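# Remove empty cartridge from sealant gun onto table

## Task

Pull the spent cartridge out of the sealant gun and set it down on the table; the gun must end up resting on the table itself, not leaning on any other object; then state that the job is finished.

## Robot and tools

Robot: two arms, left_arm and right_arm, each with a two-finger parallel gripper and a wrist camera. In the scene frame the origin sits at table-top height midway between the nominal bases, +z points up, +x points out over the table, and left_arm is on the +y side (image left/right do not follow arm names). Calibrated bases: left_arm at (-0.022, +0.270, 0) m, right_arm at (+0.009, -0.264, 0) m, each turned only slightly about z. A camera stand stands behind the arms. Loose objects may get a brief nudge now and then.

Frames: each arm reports its end_effector_position (m) and end_effector_quat_wxyz in its own base frame. Fixed cameras and the table use the scene frame. All motion offsets are taken along the axes of that arm's current Hand target. The gripper's fingers point along its +z and close along its y; end_effector_position is the point between the pads, just behind the tips.

execute_actions(actions, cameras): actions is a list of actions; each action is a list of up to 15 rows, one row per 1/30 s step, and a short action repeats its last row until 15 steps pass. Every row has 14 numbers in [-1, 1] covering both arms: dx, dy, dz, rx, ry, rz, opening for left_arm, then the same seven for right_arm. The six pose numbers are an offset (not a pose) from the Hand target as it was when the action began; every row counts from that same start, yet each new action or call starts again from the current Hand target, so repeating an offset keeps moving. Scale: 1.0 = 0.6 m or 180 degrees; rx, ry, rz form one rotation vector. Opening is absolute: +1 fully open (about 87 mm gap), +0.5 about 69 mm, 0 about 43 mm, -0.5 about 18 mm, -1 closed. All zeros for an arm's six pose numbers re-requests its Hand target; its opening number is always a command, so resend the present value to keep a grip. Images come only when actions is empty or cameras names them; ['all'] gives all, [] none.

move(target, speed, blend, opening_speed, blocking, cameras): target is one 14-number row laid out as above, or a list of up to 15 such rows; every row is an offset from the Hand targets at the move's start, not from the previous row. speed is path top speed in m/s (0.002 to 2.9, default 0.25; turning up to twice that in rad/s), one value or one per row. blend (m) rounds corners in a list; 0 stops at each. opening_speed (0.2 or more, scale units per second) makes fingers change gradually. blocking=false returns after about 0.5 s while the move continues. Paths are straight, do not avoid obstacles or the other arm, and last at most 10 s. The result adds a 'move:' line: done (within 10 mm and 2 degrees), off_target, moving, held, fault, plus limits such as paced or held. Neither done nor off_target tells you about contact.

wait(seconds 0 to 10, cameras) lets time pass holding commands. stop(cameras) brakes a running move. zoom_image(camera, region [x0, y0, x1, y1], at most 504 by 504 px) enlarges part of a camera's latest image. Cameras: cam_head_left, cam_head_right, cam_high, cam_low, cam_left_wrist, cam_right_wrist, each 896x504. read_manual gives licence texts only. finished_scene(scene) ends the scene irreversibly; call it only once the cartridge rests on the table and the gun lies flat on the table.

Reading results: Hand target is the last commanded pose after clipping; the gripper often rests short of it, and a further command (even zeros) asks again; if still short, send the remaining gap as an offset. Orientation commands are clipped to 40 degrees from the measured one per step. grip_measured uses the command scale; to hold a part, command about 0.04 below the reading at first contact for full force. Tool commands shows current gripper commands. Joint torques include arm weight; joints 1 to 3 wrap at ±28 N m. Joint velocities 'within noise' means at rest. A MOTOR HOT line appears near 75 °C; at 90 °C the arm folds away and idles for the rest of the scene, at 100 °C it drops. Avoid long holds of loads, outstretched poses and pushing against unreachable targets.

Cautions: weight and friction leave the gripper low or tilted, more at long reach; check position and orientation after each move and correct tilt. Small moves may fail or go sideways. Keep paths away from an arm's own base. Faster moves hit harder, and targets beyond a contact press harder; to stop pressing, command the target back past the gripper. Never let the arms, grippers or wrist cameras touch each other, and never close one gripper on the other arm's fingers. Avoid drops, releasing moving parts, slams, hard pushes, and strain on camera cables. Anything falling off the table, or left off it, fails the task.

Each tool is called after ">>>" as name([rows], argument=value, ...), one row to a line, values as JSON.

## Session

>>> execute_actions(actions=[])

Scene clock: 0.00 s.
left_arm: end_effector_position=(+0.3709, +0.0028, +0.0424) grip_measured=+0.979 end_effector_quat_wxyz=(+0.542, -0.007, +0.838, +0.058) | right_arm: end_effector_position=(+0.3636, -0.0273, +0.0248) grip_measured=+1.000 end_effector_quat_wxyz=(+0.529, +0.082, +0.840, -0.087)
Joint positions: left_arm=[-0.077 1.502 0.379 0.699 -0.175 0.019 0.989] | right_arm=[0.051 1.566 0.358 0.749 0.282 0.071 1]
Joint velocities: within noise
Joint torques (N m): no reading
Heat: left arm: 32 °C; right arm: 32 °C.
Hand target: left_arm +0.3765, +0.0025, +0.0517; +0.555, -0.009, +0.830, +0.057 | right_arm +0.3647, -0.0272, +0.0263; +0.530, +0.082, +0.840, -0.087
Tool commands: left_gripper/opening=+1.0 right_gripper/opening=+1.0

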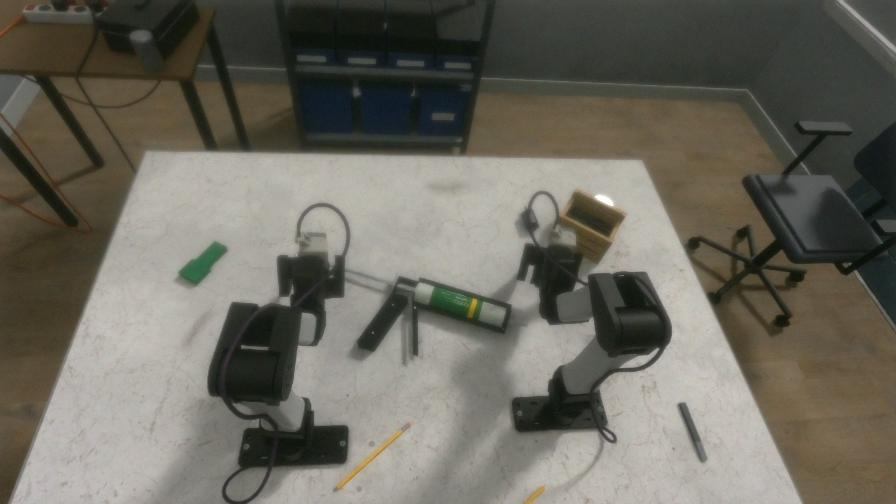

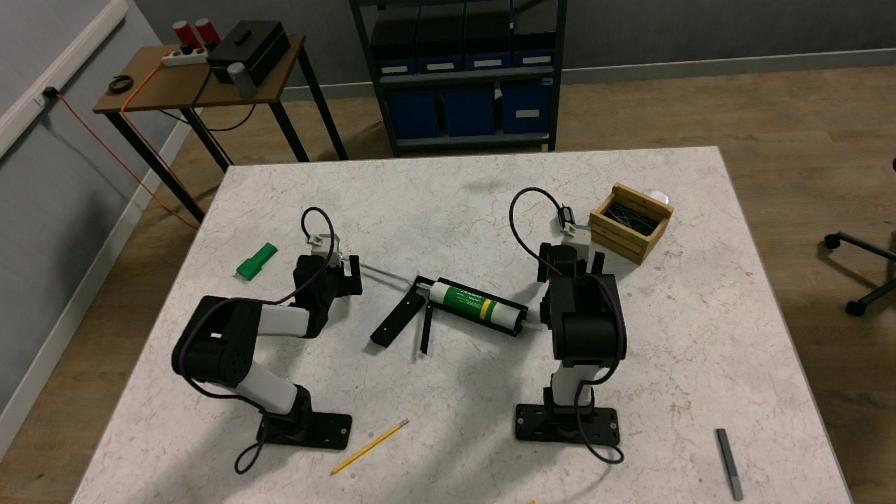

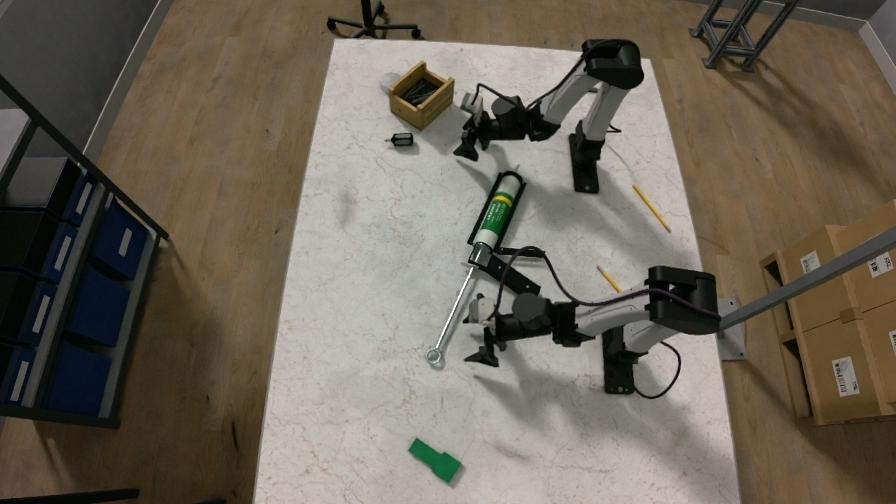

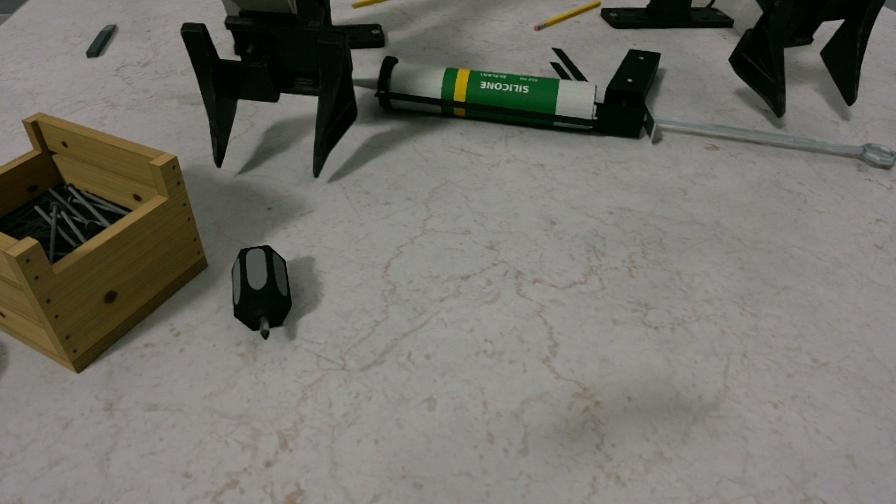

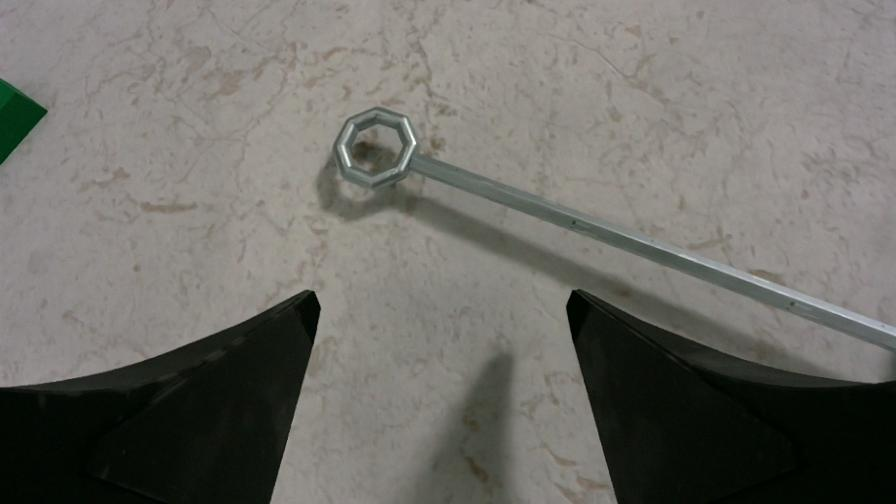

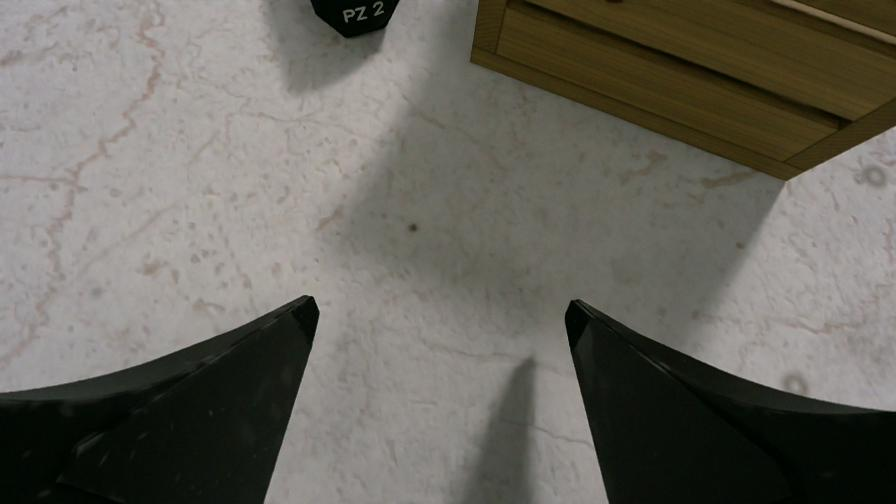

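>>> move([
  [0,0,0,0,0,0,1,-0.18,-0.012,-0.085,0,0,0,1],
  [0,0,0,0,0,0,1,-0.110,0.254,-0.290,-0.261,0.286,-0.380,1],
], speed=0.3, blend=0.03, cameras=["cam_right_wrist","cam_high"])

Scene clock: 13.93 s.
left_arm: end_effector_position=(+0.3708, +0.0028, +0.0422) grip_measured=+0.979 end_effector_quat_wxyz=(+0.542, -0.007, +0.839, +0.058) | right_arm: end_effector_position=(+0.2737, +0.1537, +0.1484) grip_measured=+1.000 end_effector_quat_wxyz=(-0.002, -0.542, +0.840, -0.007)
Joint positions: left_arm=[-0.077 1.502 0.379 0.698 -0.175 0.019 0.989] | right_arm=[0.59 1.876 1.763 -1.463 0.014 -0.556 1]
Joint torques (N m): left_arm=[-0.02 -4.93 5.41 2.15 -0.04 0.02] | right_arm=[0.61 -7.25 8.49 0.27 -0.18 -0.02]
Heat: left arm: 34 °C; right arm: 33 °C.
Hand target: left_arm +0.3765, +0.0025, +0.0517; +0.555, -0.009, +0.830, +0.057 | right_arm +0.2756, +0.1583, +0.1507; +0.000, -0.546, +0.838, +0.000
Off the commanded pose: left_arm 0.011 m, 2 deg | right_arm 0.005 m, 1 deg.
move: off_target (left_arm)
Images, in order (width x height): cam_high 896x504, cam_right_wrist 896x504.

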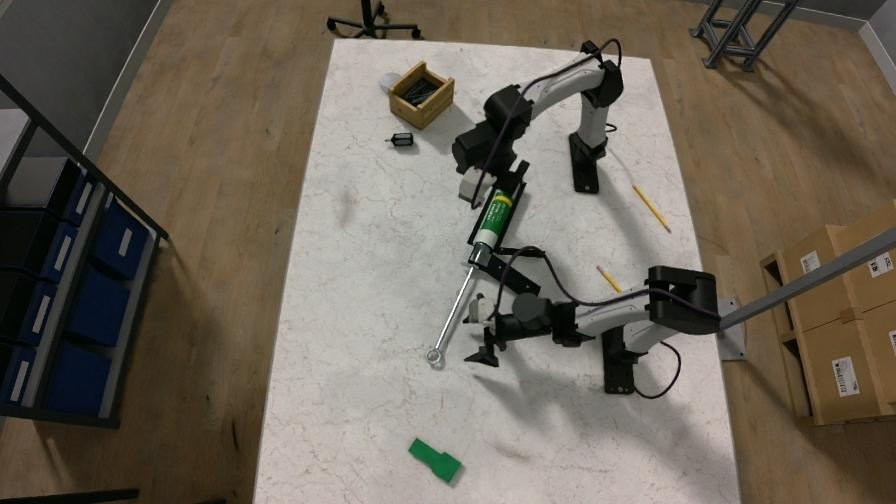

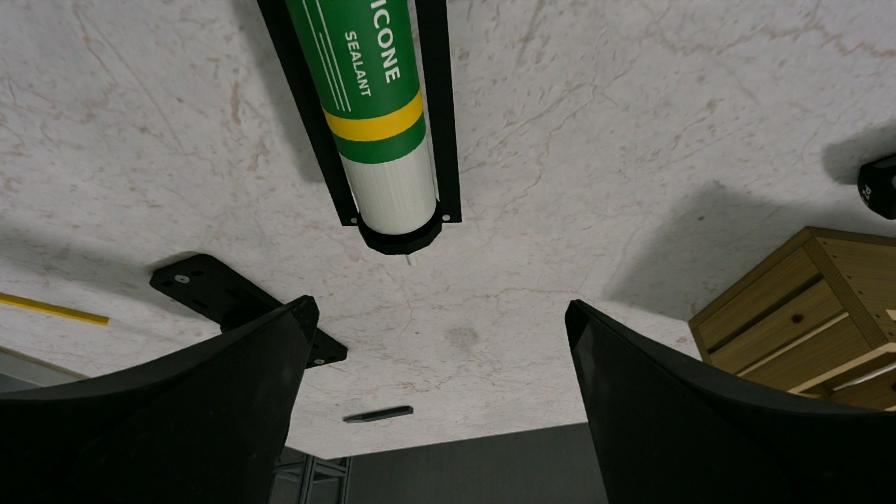

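>>> move(target=[0,0,0,0,0,0,1,-0.125,0.068,0.06,0,0,-0.0256,1], speed=0.25, cameras=["cam_right_wrist"])

Scene clock: 19.07 s.
left_arm: end_effector_position=(+0.3708, +0.0028, +0.0422) grip_measured=+0.979 end_effector_quat_wxyz=(+0.542, -0.007, +0.839, +0.058) | right_arm: end_effector_position=(+0.2631, +0.2385, +0.1125) grip_measured=+1.000 end_effector_quat_wxyz=(-0.011, -0.585, +0.811, -0.006)
Joint positions: left_arm=[-0.077 1.502 0.379 0.698 -0.175 0.019 0.989] | right_arm=[0.792 2.068 1.888 -1.414 0.007 -0.458 1]
Joint torques (N m): left_arm=[-0.05 -4.82 5.3 2.15 -0.03 -0.02] | right_arm=[-0.13 -9.09 8.46 0.35 -0.11 0.1]
Heat: left arm: 34 °C; right arm: 35 °C.
Hand target: left_arm +0.3765, +0.0025, +0.0517; +0.555, -0.009, +0.830, +0.057 | right_arm +0.2685, +0.2434, +0.1147; -0.001, -0.579, +0.815, +0.000
Off the commanded pose: left_arm 0.011 m, 2 deg | right_arm 0.008 m, 2 deg.
move: off_target (left_arm)
Images, in order (width x height): cam_right_wrist 896x504.

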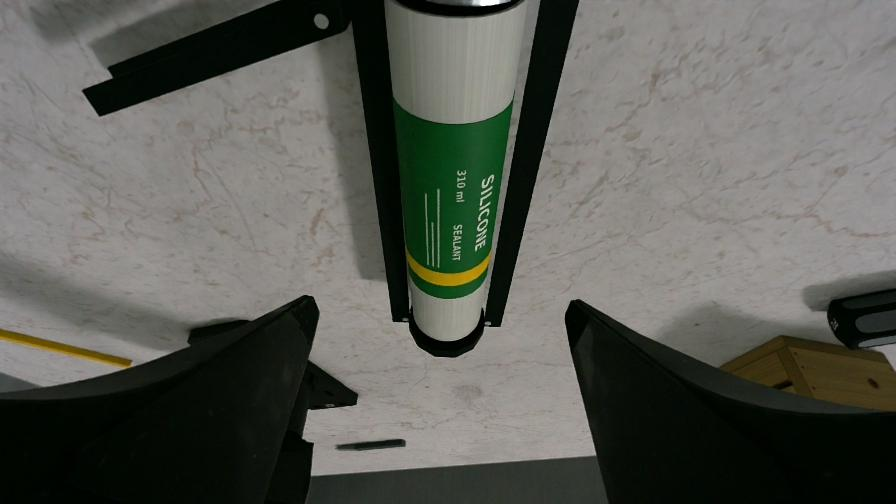

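>>> move([
  [0,0,0,0,0,0,1,0.006,-0.007,0.07,0,0,0.004,1],
  [0,0,0,0,0,0,1,0.006,-0.007,0.128,0,0,0.004,1],
  [0,0,0,0,0,0,1,0.006,-0.007,0.128,0,0,0.004,-1],
], speed=[0.2,0.08,0.08], opening_speed=0.7, cameras=["cam_right_wrist","cam_low"])

Scene clock: 26.77 s.
left_arm: end_effector_position=(+0.3708, +0.0028, +0.0422) grip_measured=+0.979 end_effector_quat_wxyz=(+0.542, -0.007, +0.839, +0.058) | right_arm: end_effector_position=(+0.2708, +0.2388, +0.0545) grip_measured=-0.966 end_effector_quat_wxyz=(+0.011, -0.578, +0.816, -0.001)
Joint positions: left_arm=[-0.077 1.502 0.379 0.698 -0.175 0.019 0.989] | right_arm=[0.776 2.06 1.652 -1.142 0.006 -0.455 0.017]
Joint torques (N m): left_arm=[0.01 -4.93 5.22 2.16 -0.03 0.02] | right_arm=[-0.02 -7.05 5.11 0.66 -0.11 0.08]
Heat: left arm: 35 °C; right arm: 37 °C.
Hand target: left_arm +0.3765, +0.0025, +0.0517; +0.555, -0.009, +0.830, +0.057 | right_arm +0.2711, +0.2386, +0.0379; -0.001, -0.574, +0.819, +0.000
Off the commanded pose: left_arm 0.011 m, 2 deg | right_arm 0.017 m, 1 deg.
move: off_target (left_arm, right_arm)
Images, in order (width x height): cam_low 896x504, cam_right_wrist 896x504.

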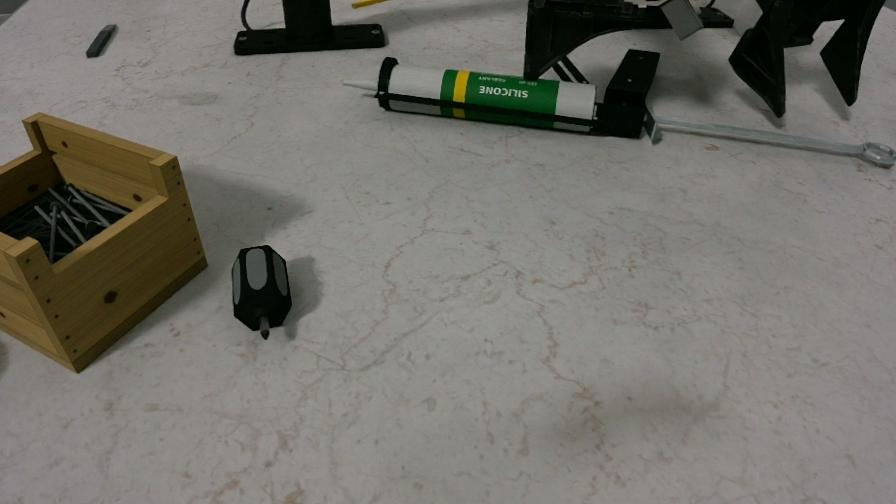

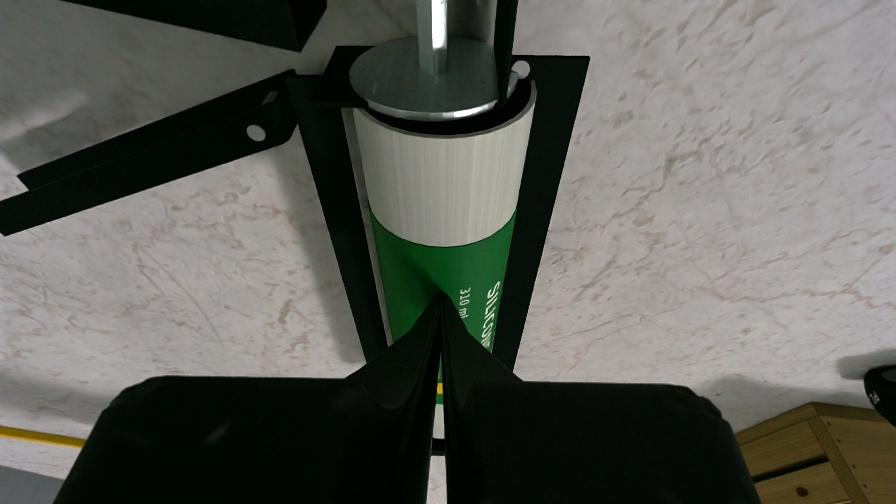

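>>> move([
  [0,0,0,0,0,0,1,0,0,-0.08,0,0,0,-1],
  [0,0,0,0,0,0,1,0,0,-0.08,0,0,0,1],
  [0,0,0,0,0,0,1,0,0,0.012,0,0,0,1],
], speed=0.12, cameras=["cam_right_wrist","cam_low"])

Scene clock: 33.13 s.
left_arm: end_effector_position=(+0.3708, +0.0028, +0.0422) grip_measured=+0.979 end_effector_quat_wxyz=(+0.542, -0.007, +0.839, +0.058) | right_arm: end_effector_position=(+0.2726, +0.2406, +0.0374) grip_measured=+1.000 end_effector_quat_wxyz=(+0.006, -0.578, +0.816, -0.002)
Joint positions: left_arm=[-0.077 1.502 0.379 0.698 -0.175 0.019 0.989] | right_arm=[0.776 2.092 1.63 -1.098 0.006 -0.455 1]
Joint torques (N m): left_arm=[0.03 -4.82 5.31 2.14 -0.03 0.02] | right_arm=[-0.03 -9.24 5.39 0.49 -0.11 0.09]
Heat: left arm: 35 °C; right arm: 38 °C.
Hand target: left_arm +0.3765, +0.0025, +0.0517; +0.555, -0.009, +0.830, +0.057 | right_arm +0.2711, +0.2385, +0.0307; -0.001, -0.574, +0.819, +0.000
Off the commanded pose: left_arm 0.011 m, 2 deg | right_arm 0.007 m, 1 deg.
move: off_target (left_arm)
Images, in order (width x height): cam_low 896x504, cam_right_wrist 896x504.

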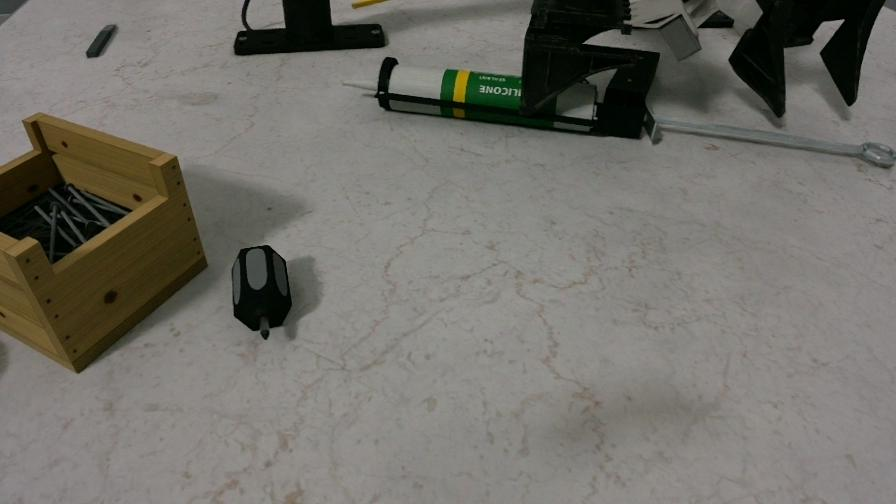

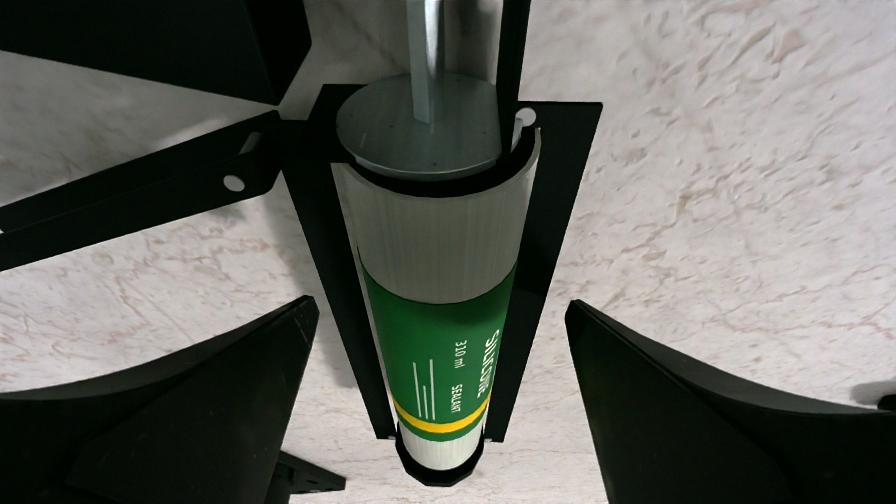

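>>> move([
  [0,0,0,0,0,0,1,0,0,0.012,0,0,0,1],
  [0,0,0,0,0,0,1,0,0,0.012,0,0,0,-1],
], speed=0.08, opening_speed=0.6, cameras=["cam_right_wrist"])

Scene clock: 39.90 s.
left_arm: end_effector_position=(+0.3708, +0.0028, +0.0422) grip_measured=+0.979 end_effector_quat_wxyz=(+0.542, -0.007, +0.839, +0.058) | right_arm: end_effector_position=(+0.2736, +0.2421, +0.0333) grip_measured=+0.072 end_effector_quat_wxyz=(+0.012, -0.578, +0.816, +0.000)
Joint positions: left_arm=[-0.077 1.502 0.379 0.698 -0.175 0.019 0.989] | right_arm=[0.776 2.092 1.615 -1.072 0.004 -0.455 0.536]
Joint torques (N m): left_arm=[-0.05 -4.82 5.31 2.14 -0.01 0.01] | right_arm=[0.01 -8.7 5.09 0.48 -0.08 0.08]
Heat: left arm: 36 °C; right arm: 39 °C.
Hand target: left_arm +0.3765, +0.0025, +0.0517; +0.555, -0.009, +0.830, +0.057 | right_arm +0.2711, +0.2386, +0.0235; -0.001, -0.574, +0.819, +0.000
Off the commanded pose: left_arm 0.011 m, 2 deg | right_arm 0.011 m, 1 deg.
move: off_target (left_arm, right_arm); target 2's new opening was sent with right_arm's hand 0.011 m and 2 deg from that target
Images, in order (width x height): cam_right_wrist 896x504.

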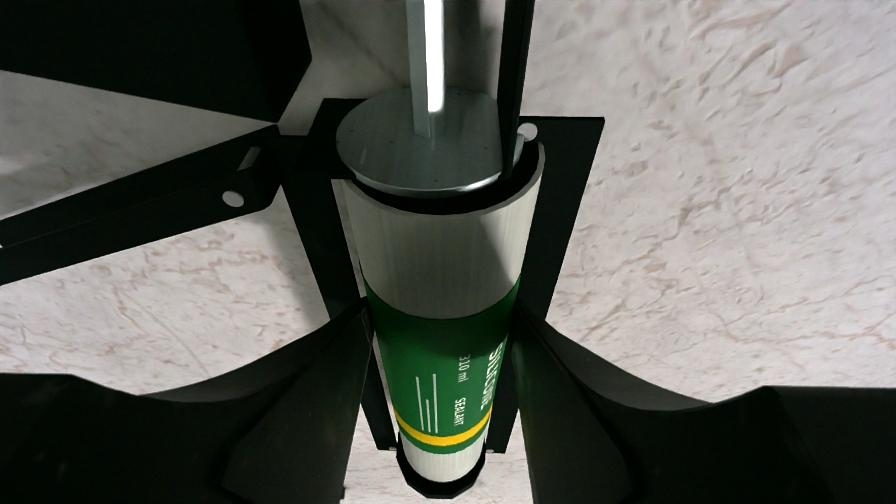

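>>> move([
  [-0.148,0.233,-0.232,0,0,0,0.9,-0.005,0,-0.072,0,-0.065,0,-1],
  [-0.148,0.233,-0.232,0,0,0,0.9,-0.165,0,-0.115,0,-0.065,0,-1],
], speed=[0.15,0.08], cameras=["cam_right_wrist","cam_low","cam_high"])

Scene clock: 50.70 s.
left_arm: end_effector_position=(+0.2671, +0.1194, +0.1810) grip_measured=+0.900 end_effector_quat_wxyz=(+0.540, -0.021, +0.840, +0.049) | right_arm: end_effector_position=(+0.3052, +0.3285, +0.0909) grip_measured=+0.072 end_effector_quat_wxyz=(+0.085, -0.572, +0.814, +0.058)
Joint positions: left_arm=[0.673 0.839 0.663 -0.314 0.503 0.318 0.95] | right_arm=[0.827 2.26 2.125 -1.246 -0.077 -0.392 0.536]
Joint torques (N m): left_arm=[0.69 -1.02 8.98 1.98 0.34 0.12] | right_arm=[0.84 -10.33 9.11 0.54 -0.09 0.12]
Heat: left arm: 36 °C; right arm: 41 °C.
Hand target: left_arm +0.2718, +0.1225, +0.1981; +0.555, -0.009, +0.830, +0.057 | right_arm +0.3051, +0.3316, +0.0924; +0.083, -0.571, +0.815, +0.059
Off the commanded pose: left_arm 0.018 m, 3 deg | right_arm 0.004 m, 0 deg.
move: off_target (left_arm)
Images, in order (width x height): cam_high 896x504, cam_low 896x504, cam_right_wrist 896x504.

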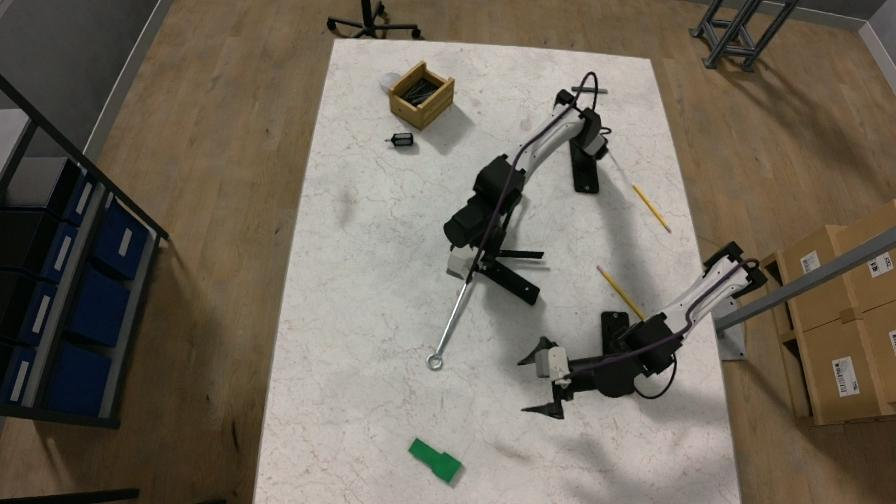

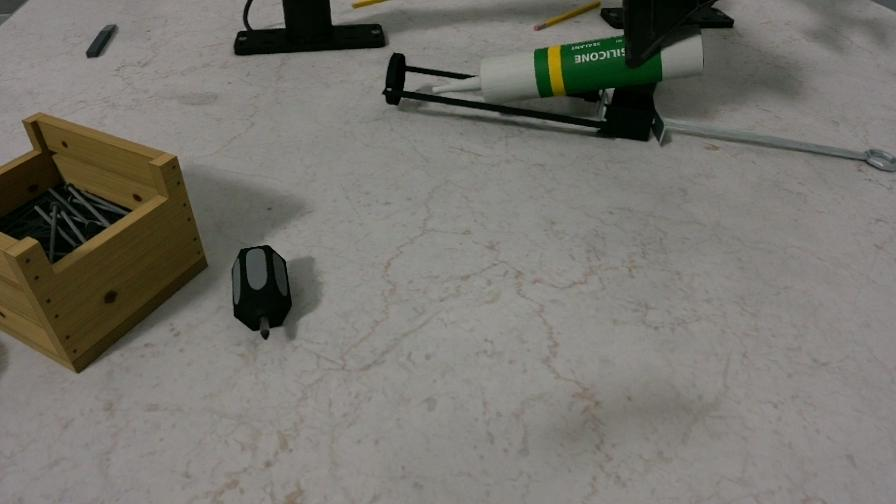

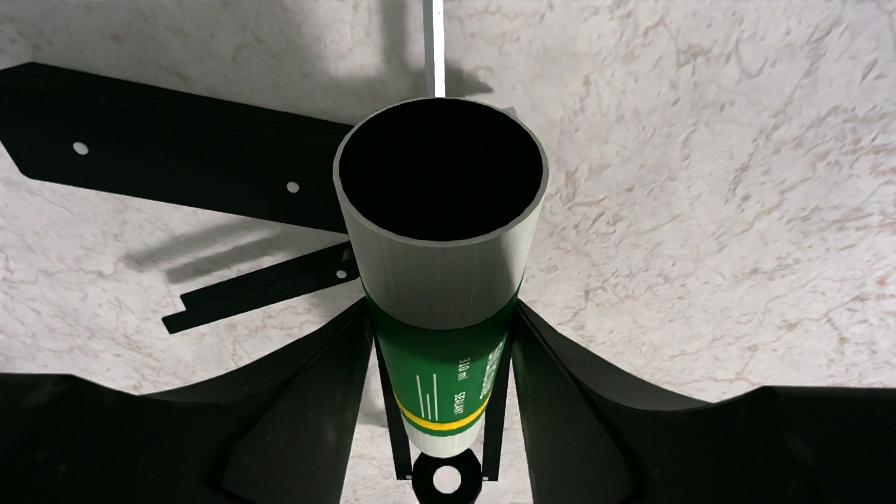

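>>> move([
  [0.25,0.05,-0.1,0,0,0,0.9,-0.027,0,-0.13,0,0,0,-1],
  [0.25,0.05,-0.1,0,0,0,0.9,0.104,-0.2,-0.157,0,0.065,0,-1],
], speed=0.18, cameras=["cam_right_wrist","cam_low"])

Scene clock: 57.70 s.
left_arm: end_effector_position=(+0.1543, +0.1446, +0.0720) grip_measured=+0.900 end_effector_quat_wxyz=(+0.544, -0.024, +0.838, +0.042) | right_arm: end_effector_position=(+0.3956, +0.2197, +0.1603) grip_measured=+0.072 end_effector_quat_wxyz=(+0.106, -0.571, +0.814, +0.000)
Joint positions: left_arm=[1.48 0.902 0.373 -0.626 1.113 1.163 0.95] | right_arm=[0.559 2.336 2.537 -1.558 -0.011 -0.663 0.536]
Joint torques (N m): left_arm=[0.7 -0.35 7.87 0.97 0.83 0.17] | right_arm=[1.07 -14.27 5.41 0.59 0.18 -0.02]
Heat: left arm: 37 °C; right arm: 43 °C.
Hand target: left_arm +0.1566, +0.1534, +0.0850; +0.555, -0.009, +0.830, +0.057 | right_arm +0.3906, +0.2153, +0.1718; -0.001, -0.574, +0.819, +0.000
Off the commanded pose: left_arm 0.016 m, 3 deg | right_arm 0.013 m, 12 deg.
joint sent to its limit (right arm) — joint 4 (wrist pitch), lower limit. The joint targets are off in orientation, not in position.
move: off_target (left_arm, right_arm)
Images, in order (width x height): cam_low 896x504, cam_right_wrist 896x504.

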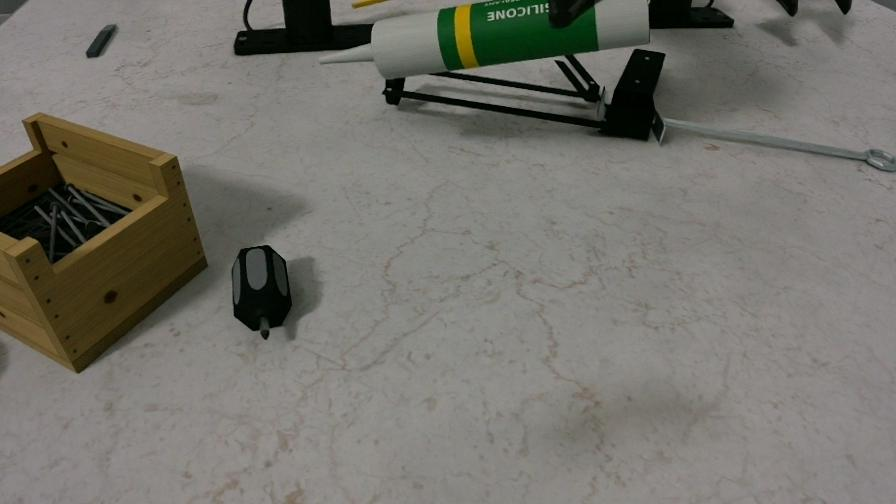

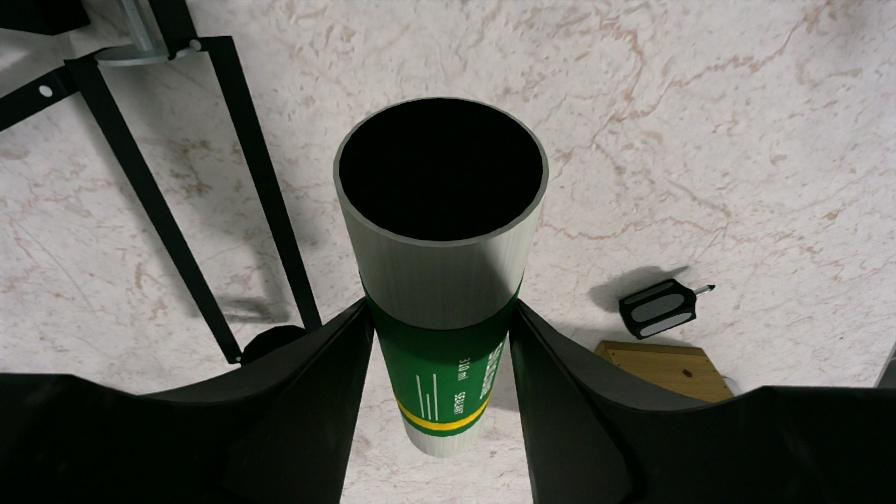

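>>> move(target=[0,0,0,0,0,0,0.9,0,0,0.205,0,0,0,-1], speed=0.12, cameras=["cam_low"])

Scene clock: 60.93 s.
left_arm: end_effector_position=(+0.1543, +0.1445, +0.0720) grip_measured=+0.900 end_effector_quat_wxyz=(+0.544, -0.024, +0.838, +0.042) | right_arm: end_effector_position=(+0.3918, +0.2173, +0.0541) grip_measured=+0.072 end_effector_quat_wxyz=(+0.008, -0.574, +0.819, +0.005)
Joint positions: left_arm=[1.48 0.902 0.373 -0.627 1.113 1.163 0.95] | right_arm=[0.559 2.463 2.322 -1.415 -0.011 -0.663 0.536]
Joint torques (N m): left_arm=[0.76 -0.49 7.92 1 0.82 0.14] | right_arm=[0.64 -12.01 5.63 0.37 0.05 0.07]
Heat: left arm: 38 °C; right arm: 46 °C.
Hand target: left_arm +0.1566, +0.1533, +0.0850; +0.555, -0.009, +0.830, +0.057 | right_arm +0.3903, +0.2153, +0.0489; -0.001, -0.574, +0.819, +0.000
Off the commanded pose: left_arm 0.016 m, 3 deg | right_arm 0.006 m, 1 deg.
move: off_target (left_arm)
Images, in order (width x height): cam_low 896x504.

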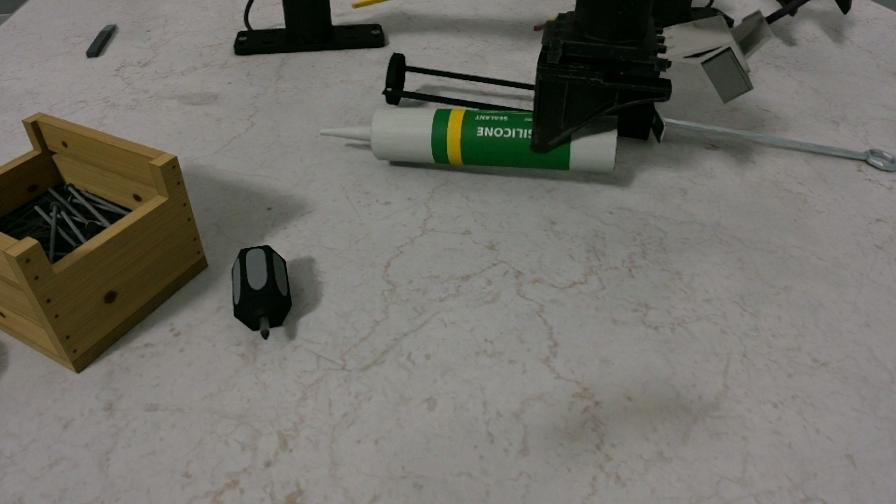

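>>> move(target=[0,0,0,0,0,0,0.9,0,0,0.04,0,0,0,-1], speed=0.04, cameras=["cam_low","cam_right_wrist"])

Scene clock: 63.20 s.
left_arm: end_effector_position=(+0.1543, +0.1445, +0.0720) grip_measured=+0.900 end_effector_quat_wxyz=(+0.544, -0.024, +0.838, +0.042) | right_arm: end_effector_position=(+0.3904, +0.2157, +0.0329) grip_measured=+0.072 end_effector_quat_wxyz=(+0.001, -0.574, +0.819, +0.004)
Joint positions: left_arm=[1.48 0.902 0.373 -0.627 1.113 1.163 0.95] | right_arm=[0.559 2.463 2.236 -1.342 -0.007 -0.663 0.536]
Joint torques (N m): left_arm=[0.7 -0.49 7.92 1 0.83 0.16] | right_arm=[0.64 -12.29 4.46 0.58 0.02 0.07]
Heat: left arm: 38 °C; right arm: 46 °C.
Hand target: left_arm +0.1566, +0.1533, +0.0850; +0.555, -0.009, +0.830, +0.057 | right_arm +0.3904, +0.2153, +0.0250; +0.000, -0.574, +0.819, +0.000
Off the commanded pose: left_arm 0.016 m, 3 deg | right_arm 0.008 m, 0 deg.
move: off_target (left_arm)
Images, in order (width x height): cam_low 896x504, cam_right_wrist 896x504.

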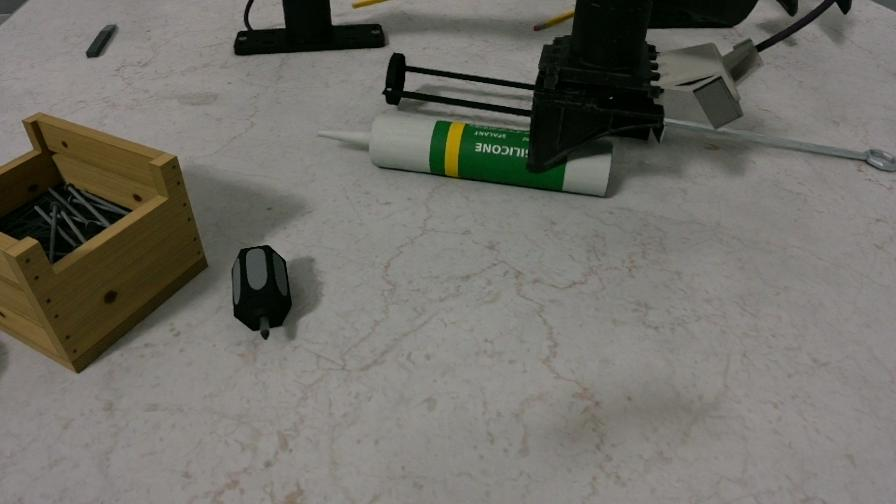

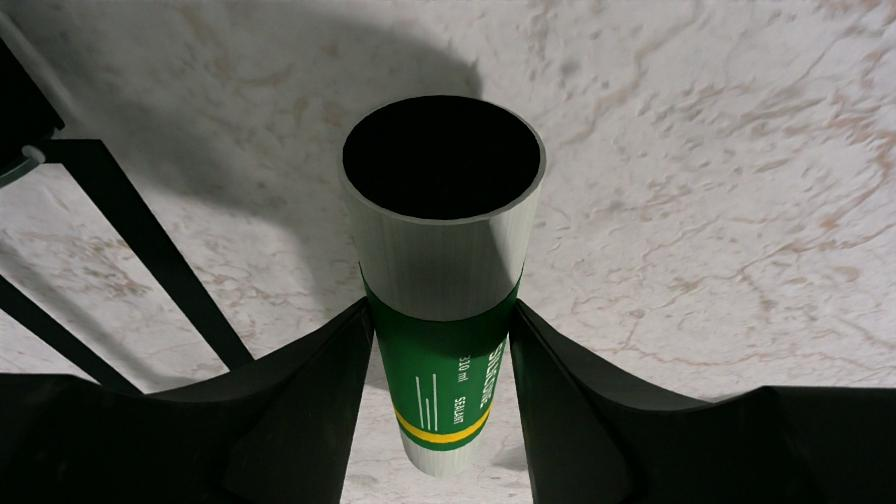

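>>> move([
  [0,0,0,0,0,0,0.9,0,0,0.008,0,0,0,-1],
  [0,0,0,0,0,0,0.9,0,0,0.008,0,0,0,0.45],
  [0,0,0,0,0,0,0.9,0,0,-0.17,0,0,0,0.45],
], speed=[0.04,0.1,0.12], opening_speed=0.5, cameras=["cam_low","cam_high"])

Scene clock: 71.87 s.
left_arm: end_effector_position=(+0.1543, +0.1445, +0.0720) grip_measured=+0.900 end_effector_quat_wxyz=(+0.544, -0.024, +0.838, +0.042) | right_arm: end_effector_position=(+0.3903, +0.2147, +0.1120) grip_measured=+0.450 end_effector_quat_wxyz=(+0.037, -0.573, +0.819, -0.001)
Joint positions: left_arm=[1.48 0.902 0.373 -0.627 1.113 1.163 0.95] | right_arm=[0.559 2.422 2.487 -1.563 -0.003 -0.662 0.725]
Joint torques (N m): left_arm=[0.8 -0.43 7.97 1.01 0.85 0.18] | right_arm=[0.87 -14.41 7.5 0.41 0.03 0]
Heat: left arm: 39 °C; right arm: 48 °C.
Hand target: left_arm +0.1566, +0.1533, +0.0850; +0.555, -0.009, +0.830, +0.057 | right_arm +0.3905, +0.2154, +0.1269; -0.001, -0.574, +0.819, +0.000
Off the commanded pose: left_arm 0.016 m, 3 deg | right_arm 0.015 m, 4 deg.
joint sent to its limit (right arm) — joint 4 (wrist pitch), lower limit. The joint targets are off in orientation, not in position.
move: off_target (left_arm, right_arm); target 2's new opening was sent with right_arm's hand 0.012 m and 0 deg from that target
Images, in order (width x height): cam_high 896x504, cam_low 896x504.

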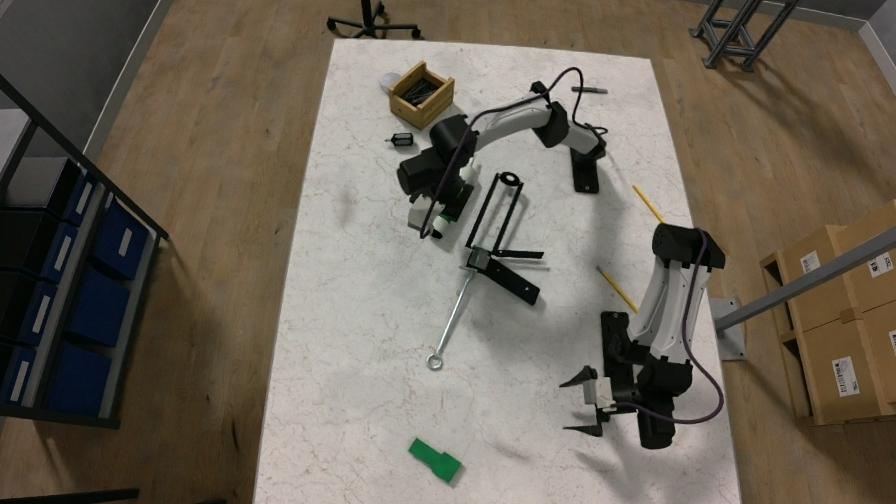

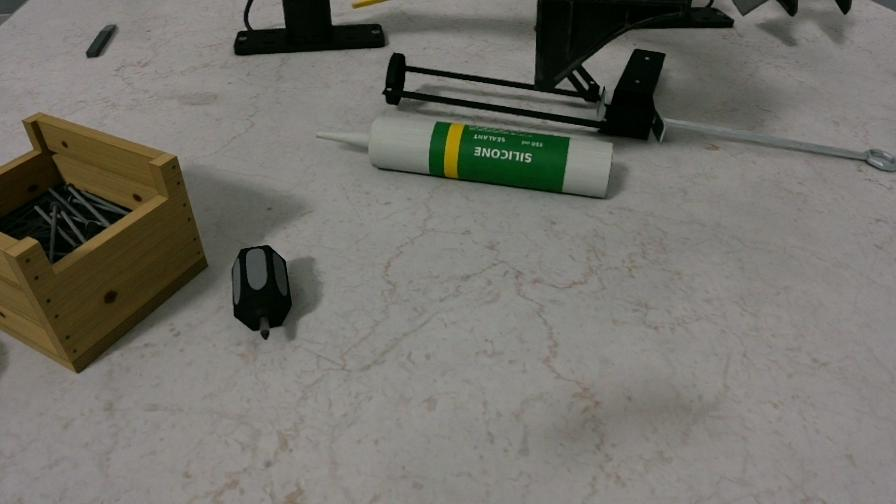

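>>> finished_scene(scene=2)

The scene is finished: the task was done.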